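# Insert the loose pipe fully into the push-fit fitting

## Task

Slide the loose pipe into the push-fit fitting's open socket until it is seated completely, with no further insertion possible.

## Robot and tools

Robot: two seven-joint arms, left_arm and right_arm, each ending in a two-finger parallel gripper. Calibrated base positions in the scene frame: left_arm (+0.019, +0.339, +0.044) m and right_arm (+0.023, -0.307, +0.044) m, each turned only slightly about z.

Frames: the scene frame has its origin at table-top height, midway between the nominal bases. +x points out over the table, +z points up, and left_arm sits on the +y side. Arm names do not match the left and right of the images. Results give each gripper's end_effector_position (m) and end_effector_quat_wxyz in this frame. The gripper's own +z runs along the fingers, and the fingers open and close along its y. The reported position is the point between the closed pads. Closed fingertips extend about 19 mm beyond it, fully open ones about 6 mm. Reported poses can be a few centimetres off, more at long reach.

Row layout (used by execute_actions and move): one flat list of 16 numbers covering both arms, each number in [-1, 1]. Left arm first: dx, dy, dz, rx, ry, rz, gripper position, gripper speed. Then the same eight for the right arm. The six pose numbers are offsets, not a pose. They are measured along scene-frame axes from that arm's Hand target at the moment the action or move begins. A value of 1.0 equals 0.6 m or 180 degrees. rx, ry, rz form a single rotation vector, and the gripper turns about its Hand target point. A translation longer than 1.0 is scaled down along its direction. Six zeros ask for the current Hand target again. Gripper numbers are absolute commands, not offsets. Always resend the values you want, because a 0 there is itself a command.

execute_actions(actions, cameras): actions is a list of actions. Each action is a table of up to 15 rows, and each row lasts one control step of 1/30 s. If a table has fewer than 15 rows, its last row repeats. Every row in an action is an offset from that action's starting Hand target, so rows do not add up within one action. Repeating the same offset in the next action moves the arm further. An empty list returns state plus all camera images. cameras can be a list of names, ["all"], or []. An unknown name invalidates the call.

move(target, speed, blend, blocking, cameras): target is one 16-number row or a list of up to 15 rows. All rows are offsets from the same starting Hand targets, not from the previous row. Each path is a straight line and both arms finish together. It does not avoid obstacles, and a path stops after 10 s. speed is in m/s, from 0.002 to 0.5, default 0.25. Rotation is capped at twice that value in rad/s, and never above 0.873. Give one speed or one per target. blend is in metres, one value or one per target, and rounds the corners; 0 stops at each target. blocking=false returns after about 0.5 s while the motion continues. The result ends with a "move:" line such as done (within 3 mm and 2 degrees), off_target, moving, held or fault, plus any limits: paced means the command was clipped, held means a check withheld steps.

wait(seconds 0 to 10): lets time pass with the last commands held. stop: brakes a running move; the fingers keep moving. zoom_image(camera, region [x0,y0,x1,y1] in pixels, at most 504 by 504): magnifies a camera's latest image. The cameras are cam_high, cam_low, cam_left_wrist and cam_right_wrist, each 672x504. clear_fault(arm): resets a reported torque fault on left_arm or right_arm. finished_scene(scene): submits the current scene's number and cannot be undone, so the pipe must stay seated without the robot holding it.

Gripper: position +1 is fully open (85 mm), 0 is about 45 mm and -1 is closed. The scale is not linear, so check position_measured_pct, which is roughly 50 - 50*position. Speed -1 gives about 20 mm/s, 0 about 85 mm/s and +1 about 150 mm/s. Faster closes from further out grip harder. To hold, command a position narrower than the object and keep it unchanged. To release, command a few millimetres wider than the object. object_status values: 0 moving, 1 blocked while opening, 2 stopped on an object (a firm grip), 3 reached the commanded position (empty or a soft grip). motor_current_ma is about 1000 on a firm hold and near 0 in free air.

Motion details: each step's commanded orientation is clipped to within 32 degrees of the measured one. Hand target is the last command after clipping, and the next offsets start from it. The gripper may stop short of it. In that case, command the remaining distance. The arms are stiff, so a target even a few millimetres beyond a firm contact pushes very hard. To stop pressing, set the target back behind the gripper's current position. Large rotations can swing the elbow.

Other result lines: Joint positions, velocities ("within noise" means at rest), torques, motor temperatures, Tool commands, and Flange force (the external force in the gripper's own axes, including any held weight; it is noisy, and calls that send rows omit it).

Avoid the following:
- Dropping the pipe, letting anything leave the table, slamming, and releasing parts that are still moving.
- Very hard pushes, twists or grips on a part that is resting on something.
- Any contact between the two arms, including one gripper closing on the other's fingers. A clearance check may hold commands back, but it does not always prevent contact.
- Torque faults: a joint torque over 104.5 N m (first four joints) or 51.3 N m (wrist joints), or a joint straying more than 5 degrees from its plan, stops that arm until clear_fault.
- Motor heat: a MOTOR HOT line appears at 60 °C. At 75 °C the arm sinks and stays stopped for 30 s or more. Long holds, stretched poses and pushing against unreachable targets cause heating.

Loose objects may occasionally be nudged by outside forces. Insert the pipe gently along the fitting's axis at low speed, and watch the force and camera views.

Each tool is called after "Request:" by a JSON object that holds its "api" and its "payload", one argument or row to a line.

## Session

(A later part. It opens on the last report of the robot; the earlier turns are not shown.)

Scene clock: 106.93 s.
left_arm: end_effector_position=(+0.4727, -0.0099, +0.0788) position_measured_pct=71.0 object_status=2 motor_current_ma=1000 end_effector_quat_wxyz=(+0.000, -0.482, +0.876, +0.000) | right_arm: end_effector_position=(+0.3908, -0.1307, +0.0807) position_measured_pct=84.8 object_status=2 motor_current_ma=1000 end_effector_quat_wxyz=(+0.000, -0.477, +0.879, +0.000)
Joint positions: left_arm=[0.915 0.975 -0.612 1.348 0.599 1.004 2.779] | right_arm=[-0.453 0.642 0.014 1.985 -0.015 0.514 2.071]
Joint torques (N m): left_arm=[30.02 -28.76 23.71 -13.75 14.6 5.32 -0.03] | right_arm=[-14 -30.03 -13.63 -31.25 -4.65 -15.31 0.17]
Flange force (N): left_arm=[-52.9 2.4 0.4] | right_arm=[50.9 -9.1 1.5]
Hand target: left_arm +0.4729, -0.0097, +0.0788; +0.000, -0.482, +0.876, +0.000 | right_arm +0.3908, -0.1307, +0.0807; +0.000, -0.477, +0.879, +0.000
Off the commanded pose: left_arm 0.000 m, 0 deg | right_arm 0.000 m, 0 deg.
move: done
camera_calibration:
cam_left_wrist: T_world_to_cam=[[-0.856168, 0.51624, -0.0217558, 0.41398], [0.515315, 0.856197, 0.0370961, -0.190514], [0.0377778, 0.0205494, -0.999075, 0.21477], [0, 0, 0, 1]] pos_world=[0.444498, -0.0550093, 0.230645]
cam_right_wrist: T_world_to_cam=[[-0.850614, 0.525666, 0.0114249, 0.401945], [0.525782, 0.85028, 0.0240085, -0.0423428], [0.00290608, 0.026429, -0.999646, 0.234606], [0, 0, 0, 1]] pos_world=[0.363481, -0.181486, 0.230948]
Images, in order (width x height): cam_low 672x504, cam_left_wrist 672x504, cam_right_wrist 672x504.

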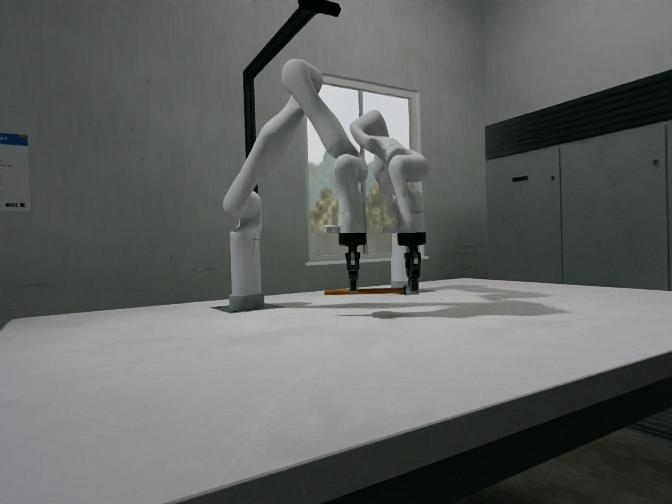

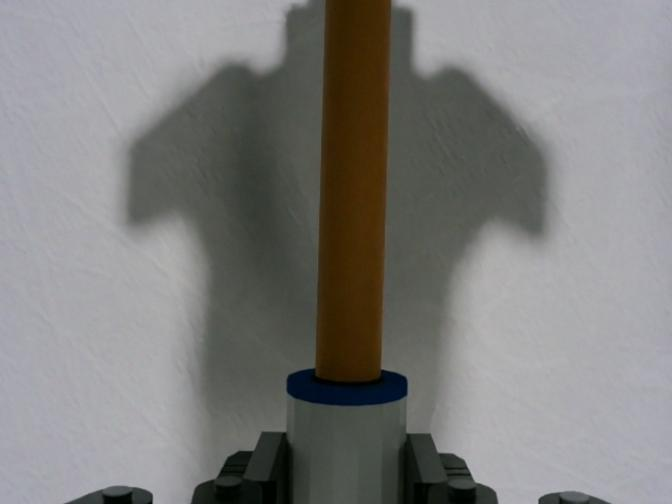

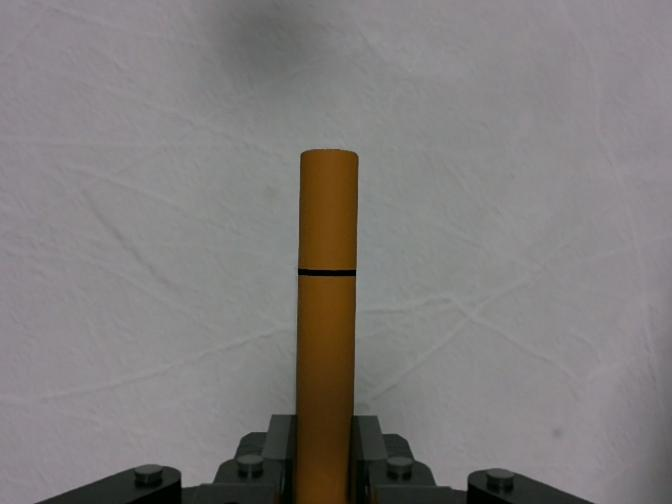

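Request:
{"api": "move", "payload": {
  "target": [0, 0, 0, 0, 0, 0, -0.6, -1.0, -0.0082, -0.01256, 0.0, 0, 0, 0, -0.8, -1.0],
  "speed": 0.04,
  "cameras": ["cam_left_wrist", "cam_right_wrist"]
}}

Request:
{"api": "zoom_image", "payload": {
  "camera": "cam_left_wrist",
  "region": [310, 355, 390, 415]
}}

Scene clock: 114.40 s.
left_arm: end_effector_position=(+0.4727, -0.0100, +0.0789) position_measured_pct=71.0 object_status=2 motor_current_ma=1000 end_effector_quat_wxyz=(+0.000, -0.482, +0.876, +0.000) | right_arm: end_effector_position=(+0.3859, -0.1381, +0.0807) position_measured_pct=84.8 object_status=2 motor_current_ma=1000 end_effector_quat_wxyz=(+0.000, -0.477, +0.879, +0.000)
Joint positions: left_arm=[0.915 0.975 -0.613 1.348 0.599 1.004 2.779] | right_arm=[-0.442 0.632 0.012 2.011 -0.014 0.498 2.08]
Joint torques (N m): left_arm=[6.31 -24.21 2.3 -8.2 3.22 1.14 -0.48] | right_arm=[-4.61 -20.61 -2.98 -10.96 -1.05 -3.55 0.18]
Flange force (N): left_arm=[-10.4 0.9 0.2] | right_arm=[13.3 -5.1 3.5]
Hand target: left_arm +0.4729, -0.0097, +0.0788; +0.000, -0.482, +0.876, +0.000 | right_arm +0.3859, -0.1383, +0.0807; +0.000, -0.477, +0.879, +0.000
Off the commanded pose: left_arm 0.000 m, 0 deg | right_arm 0.000 m, 0 deg.
move: done
camera_calibration:
cam_left_wrist: T_world_to_cam=[[-0.856166, 0.516239, -0.021859, 0.414056], [0.515319, 0.856203, 0.0369249, -0.190394], [0.0377778, 0.0203495, -0.999079, 0.214861], [0, 0, 0, 1]] pos_world=[0.444498, -0.0551081, 0.230745]
cam_right_wrist: T_world_to_cam=[[-0.850615, 0.525667, 0.0113399, 0.401686], [0.525781, 0.85028, 0.0240611, -0.033486], [0.00300609, 0.026429, -0.999646, 0.23478], [0, 0, 0, 1]] pos_world=[0.358581, -0.188886, 0.230948]
Images, in order (width x height): cam_left_wrist 672x504, cam_right_wrist 672x504.

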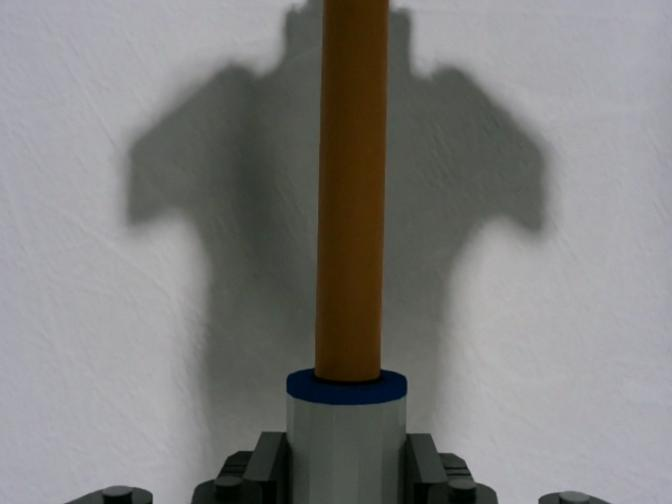

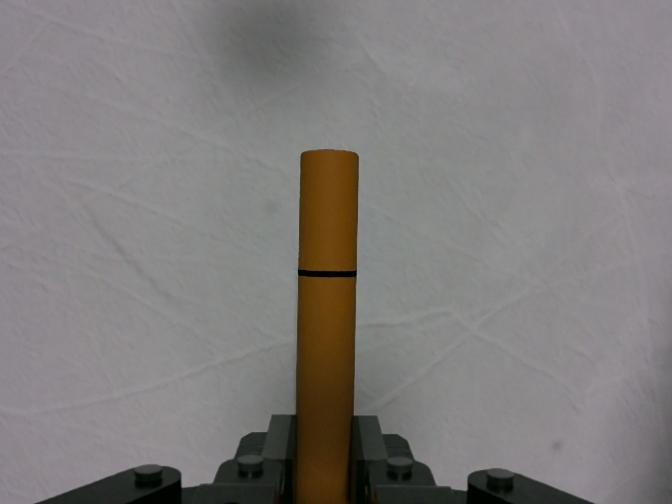

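Scaled by 6.300.

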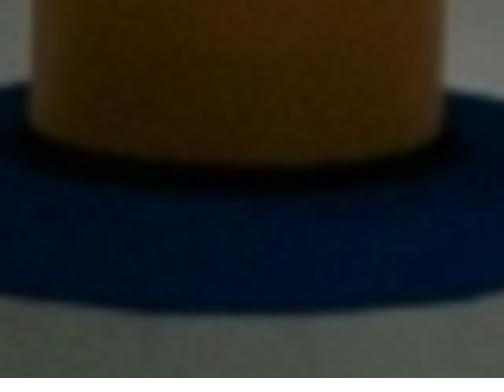

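Request:
{"api": "move", "payload": {
  "target": [
    [0, 0, 0, 0, 0, 0, -0.6, -1.0, -0.0023, -0.0035, 0.0, 0, 0, 0, -0.8, -1.0],
    [0, 0, -0.0808, 0, 0, 0, -0.6, -1.0, -0.0023, -0.0035, -0.0808, 0, 0, 0, -0.8, -1.0]
  ],
  "speed": [0.03, 0.08],
  "cameras": ["cam_left_wrist", "cam_low"]
}}

Request:
{"api": "zoom_image", "payload": {
  "camera": "cam_low",
  "region": [320, 280, 430, 320]
}}

Scene clock: 120.93 s.
left_arm: end_effector_position=(+0.4729, -0.0097, +0.0303) position_measured_pct=71.0 object_status=2 motor_current_ma=1000 end_effector_quat_wxyz=(+0.000, -0.482, +0.876, +0.000) | right_arm: end_effector_position=(+0.3845, -0.1404, +0.0323) position_measured_pct=84.8 object_status=2 motor_current_ma=1000 end_effector_quat_wxyz=(+0.000, -0.477, +0.879, +0.000)
Joint positions: left_arm=[0.9 1.049 -0.58 1.362 0.64 0.918 2.751] | right_arm=[-0.435 0.746 0.008 2.034 -0.014 0.361 2.083]
Joint torques (N m): left_arm=[-0.31 -23.13 -3.53 -5.99 0.1 0.03 -0.56] | right_arm=[-1.95 -19.15 -0.05 -4.38 -0.16 -0.33 0.19]
Flange force (N): left_arm=[1.5 0.2 -0.2] | right_arm=[3.3 -3.7 5.0]
Hand target: left_arm +0.4729, -0.0097, +0.0303; +0.000, -0.482, +0.876, +0.000 | right_arm +0.3845, -0.1404, +0.0322; +0.000, -0.477, +0.879, +0.000
Off the commanded pose: left_arm 0.000 m, 0 deg | right_arm 0.000 m, 0 deg.
move: done
camera_calibration:
cam_left_wrist: T_world_to_cam=[[-0.856351, 0.515934, -0.0217973, 0.413066], [0.515003, 0.85638, 0.0372257, -0.188867], [0.0378727, 0.0206526, -0.999069, 0.166366], [0, 0, 0, 1]] pos_world=[0.444696, -0.0548088, 0.182246]
Images, in order (width x height): cam_low 672x504, cam_left_wrist 672x504.

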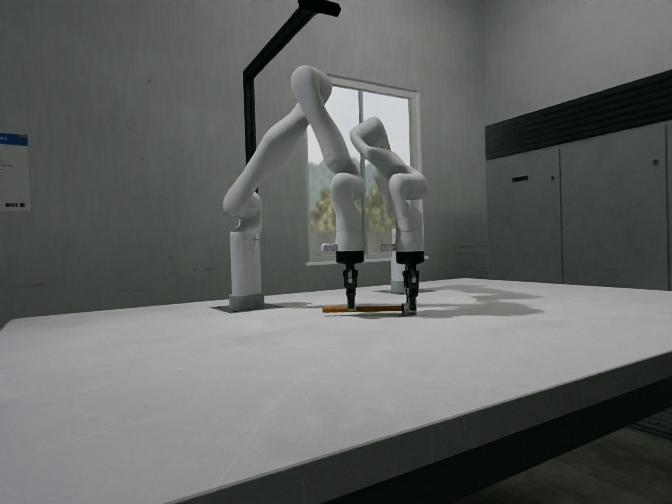

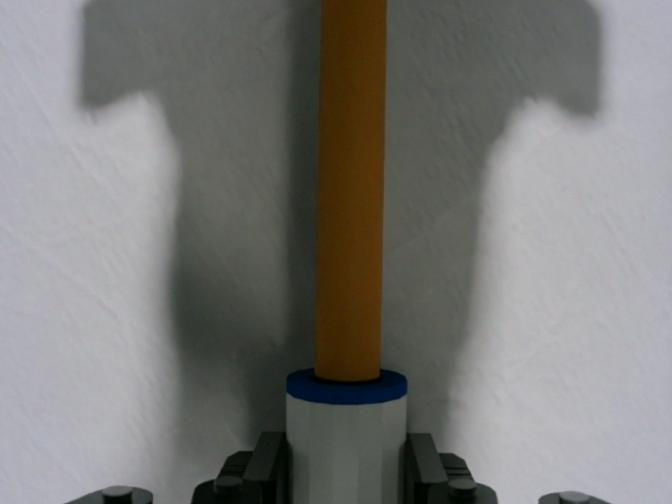

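Scaled by 4.582 from the camera's 672x504 image, which has a finer 960x720 frame.

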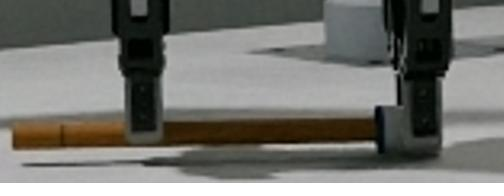

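Request:
{"api": "move", "payload": {
  "target": [0,0,-0.0025,0,0,0,-0.6,-1.0,0,0,-0.0025,0,0,0,-0.8,-1.0],
  "speed": 0.03,
  "cameras": []
}}

Scene clock: 129.57 s.
left_arm: end_effector_position=(+0.4729, -0.0097, +0.0288) position_measured_pct=71.0 object_status=2 motor_current_ma=1000 end_effector_quat_wxyz=(+0.000, -0.482, +0.876, +0.000) | right_arm: end_effector_position=(+0.3845, -0.1404, +0.0307) position_measured_pct=84.8 object_status=2 motor_current_ma=1000 end_effector_quat_wxyz=(+0.000, -0.477, +0.879, +0.000)
Joint positions: left_arm=[0.9 1.051 -0.579 1.363 0.641 0.916 2.75] | right_arm=[-0.435 0.75 0.008 2.034 -0.014 0.357 2.083]
Joint torques (N m): left_arm=[-0.17 -23.13 -3.31 -6.17 0.13 0 -0.52] | right_arm=[-2.02 -19.14 -0.1 -4.28 -0.12 -0.52 0.15]
Flange force (N): left_arm=[1.1 0.9 -0.4] | right_arm=[2.9 -4.2 4.4]
Hand target: left_arm +0.4729, -0.0097, +0.0288; +0.000, -0.482, +0.876, +0.000 | right_arm +0.3845, -0.1404, +0.0307; +0.000, -0.477, +0.879, +0.000
Off the commanded pose: left_arm 0.000 m, 0 deg | right_arm 0.000 m, 0 deg.
move: done
No camera images: "cameras" was empty.

Request:
{"api": "move", "payload": {
  "target": [0,0,-0.0025,0,0,0,-0.6,-1.0,0,0,-0.0025,0,0,0,-0.8,-1.0],
  "speed": 0.03,
  "cameras": ["cam_low"]
}}

Scene clock: 130.60 s.
left_arm: end_effector_position=(+0.4729, -0.0097, +0.0274) position_measured_pct=71.0 object_status=2 motor_current_ma=1000 end_effector_quat_wxyz=(+0.000, -0.482, +0.876, +0.000) | right_arm: end_effector_position=(+0.3845, -0.1404, +0.0292) position_measured_pct=84.8 object_status=2 motor_current_ma=1000 end_effector_quat_wxyz=(+0.000, -0.477, +0.879, +0.000)
Joint positions: left_arm=[0.899 1.054 -0.578 1.363 0.643 0.913 2.75] | right_arm=[-0.435 0.754 0.008 2.034 -0.014 0.353 2.083]
Joint torques (N m): left_arm=[-0.2 -16.28 -1.59 -5.84 0.89 -1.64 -0.49] | right_arm=[-2.25 -18.65 -0.38 -4.22 -0.18 -0.47 0.21]
Flange force (N): left_arm=[0.6 6.0 -16.0] | right_arm=[3.5 -4.4 3.2]
Hand target: left_arm +0.4729, -0.0097, +0.0273; +0.000, -0.482, +0.876, +0.000 | right_arm +0.3845, -0.1404, +0.0292; +0.000, -0.477, +0.879, +0.000
Off the commanded pose: left_arm 0.000 m, 0 deg | right_arm 0.000 m, 0 deg.
move: done
Images, in order (width x height): cam_low 672x504.

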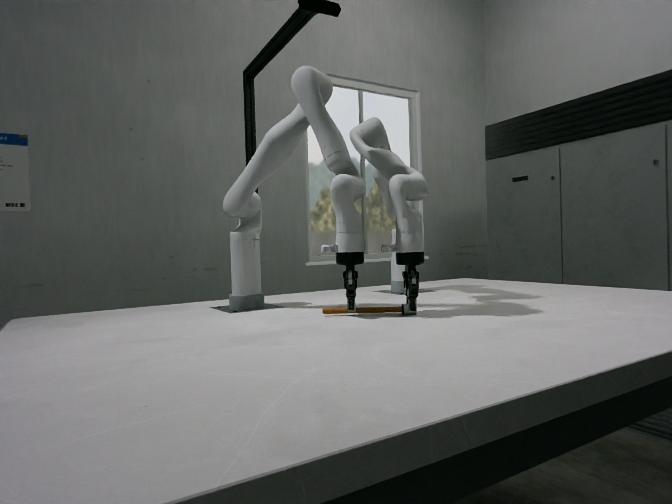

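Request:
{"api": "move", "payload": {
  "target": [
    [0,0,0.0005,0,0,0,0.05,-0.6,0,0,0,0,0,0,-0.8,-1.0],
    [0,0,0.0005,0,0,0,0.05,-0.6,0,0,-0.0067,0.0077,-0.0050,0,-0.8,-1.0]
  ],
  "speed": 0.03,
  "cameras": ["cam_low"]
}}

Scene clock: 134.17 s.
left_arm: end_effector_position=(+0.4729, -0.0097, +0.0276) position_measured_pct=47.6 object_status=3 motor_current_ma=0 end_effector_quat_wxyz=(+0.000, -0.482, +0.876, +0.000) | right_arm: end_effector_position=(+0.3845, -0.1404, +0.0252) position_measured_pct=84.8 object_status=2 motor_current_ma=1000 end_effector_quat_wxyz=(+0.013, -0.477, +0.879, +0.006)
Joint positions: left_arm=[0.9 1.053 -0.578 1.363 0.642 0.914 2.75] | right_arm=[-0.41 0.757 -0.012 2.059 -0.017 0.299 2.097]
Joint torques (N m): left_arm=[-0.44 -23.86 -3.77 -6.6 0.19 -0.29 -0.44] | right_arm=[-2.47 -10.47 -0.82 -4.53 -0.2 -2.22 0.13]
Flange force (N): left_arm=[1.4 1.3 0.5] | right_arm=[7.2 -2.8 -21.9]
Hand target: left_arm +0.4729, -0.0097, +0.0276; +0.000, -0.482, +0.876, +0.000 | right_arm +0.3845, -0.1404, +0.0252; +0.013, -0.477, +0.879, +0.006
Off the commanded pose: left_arm 0.000 m, 0 deg | right_arm 0.000 m, 0 deg.
move: done
Images, in order (width x height): cam_low 672x504.

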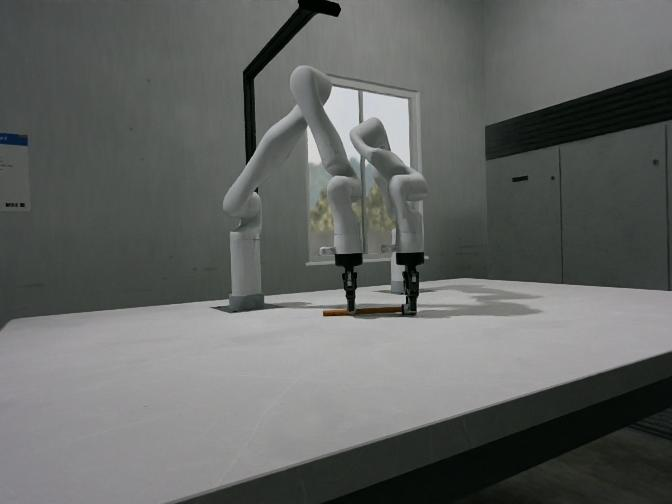

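Request:
{"api": "move", "payload": {
  "target": [
    [0,0,0,0,0,0,0.05,-0.6,0,0,0.0017,0,0,0,-0.8,-1.0],
    [0,0,0,0,0,0,0.05,-0.6,0,0,0.0017,0,0,0,-0.2,-0.6],
    [0,0,0.2,0,0,0,0.05,-0.6,0,0,0.2,0,0,0,-0.2,-0.6]
  ],
  "speed": [0.03,0.03,0.12],
  "cameras": ["all"]
}}

Scene clock: 137.97 s.
left_arm: end_effector_position=(+0.4729, -0.0097, +0.1476) position_measured_pct=47.6 object_status=3 motor_current_ma=0 end_effector_quat_wxyz=(+0.000, -0.482, +0.876, +0.000) | right_arm: end_effector_position=(+0.3845, -0.1404, +0.1452) position_measured_pct=60.2 object_status=3 motor_current_ma=0 end_effector_quat_wxyz=(+0.013, -0.477, +0.879, +0.006)
Joint positions: left_arm=[0.929 0.882 -0.652 1.295 0.541 1.139 2.821] | right_arm=[-0.415 0.478 -0.005 1.991 -0.019 0.647 2.095]
Joint torques (N m): left_arm=[-0.55 -23.03 -3.73 -8.06 0.21 -0.32 -0.42] | right_arm=[-2.16 -16.06 -0.55 -6.04 -0.15 -0.24 0.21]
Flange force (N): left_arm=[1.4 2.4 1.2] | right_arm=[1.8 -4.8 2.1]
Hand target: left_arm +0.4729, -0.0097, +0.1476; +0.000, -0.482, +0.876, +0.000 | right_arm +0.3845, -0.1404, +0.1452; +0.013, -0.477, +0.879, +0.006
Off the commanded pose: left_arm 0.000 m, 0 deg | right_arm 0.000 m, 0 deg.
move: done
camera_calibration:
cam_left_wrist: T_world_to_cam=[[-0.856351, 0.515934, -0.0217973, 0.415621], [0.515003, 0.85638, 0.0372257, -0.19323], [0.0378727, 0.0206526, -0.999069, 0.283457], [0, 0, 0, 1]] pos_world=[0.444696, -0.0548088, 0.299446]
cam_right_wrist: T_world_to_cam=[[-0.850751, 0.525457, 0.0108217, 0.401035], [0.525243, 0.849318, 0.0527099, -0.036463], [0.0185058, 0.050527, -0.998551, 0.296562], [0, 0, 0, 1]] pos_world=[0.354845, -0.194742, 0.293714]

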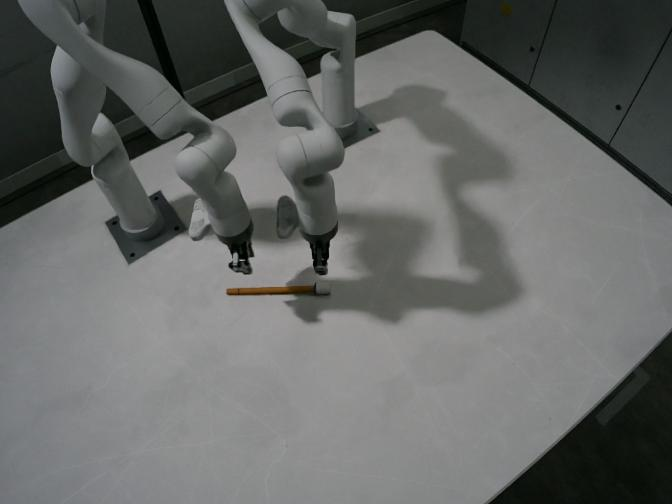

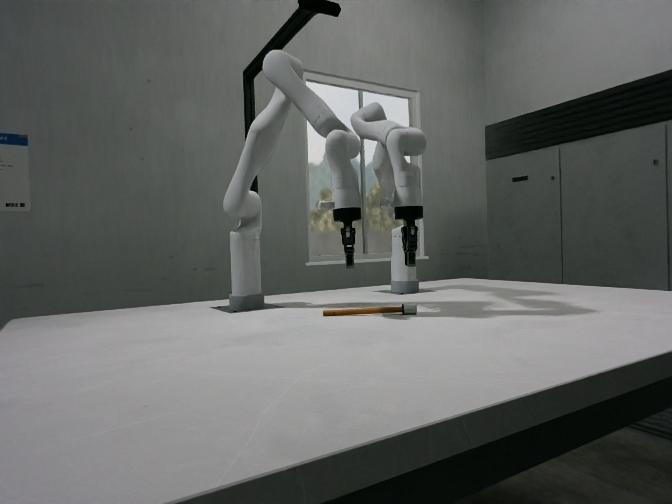

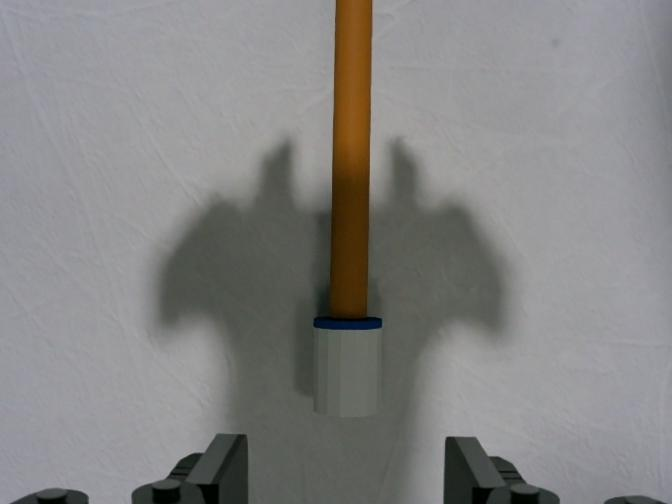

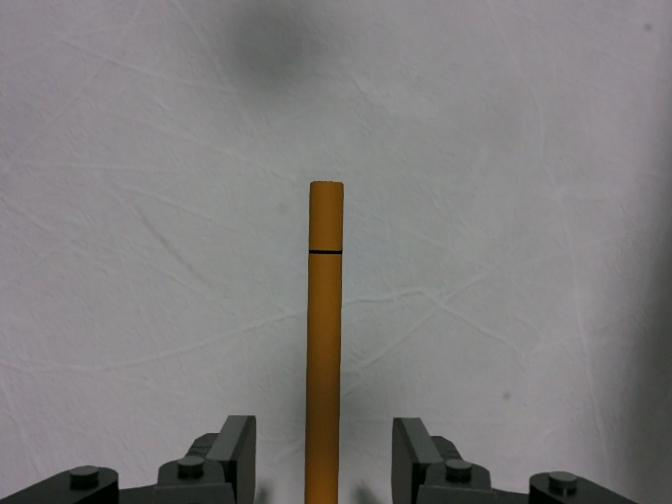

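Request:
{"api": "zoom_image", "payload": {
  "camera": "cam_left_wrist",
  "region": [270, 220, 430, 430]
}}

Scaled by 2.400.

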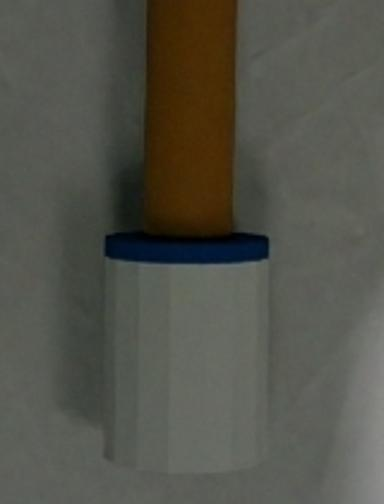

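Request:
{"api": "finished_scene", "payload": {
  "scene": 1
}}

The scene is finished: the task was done.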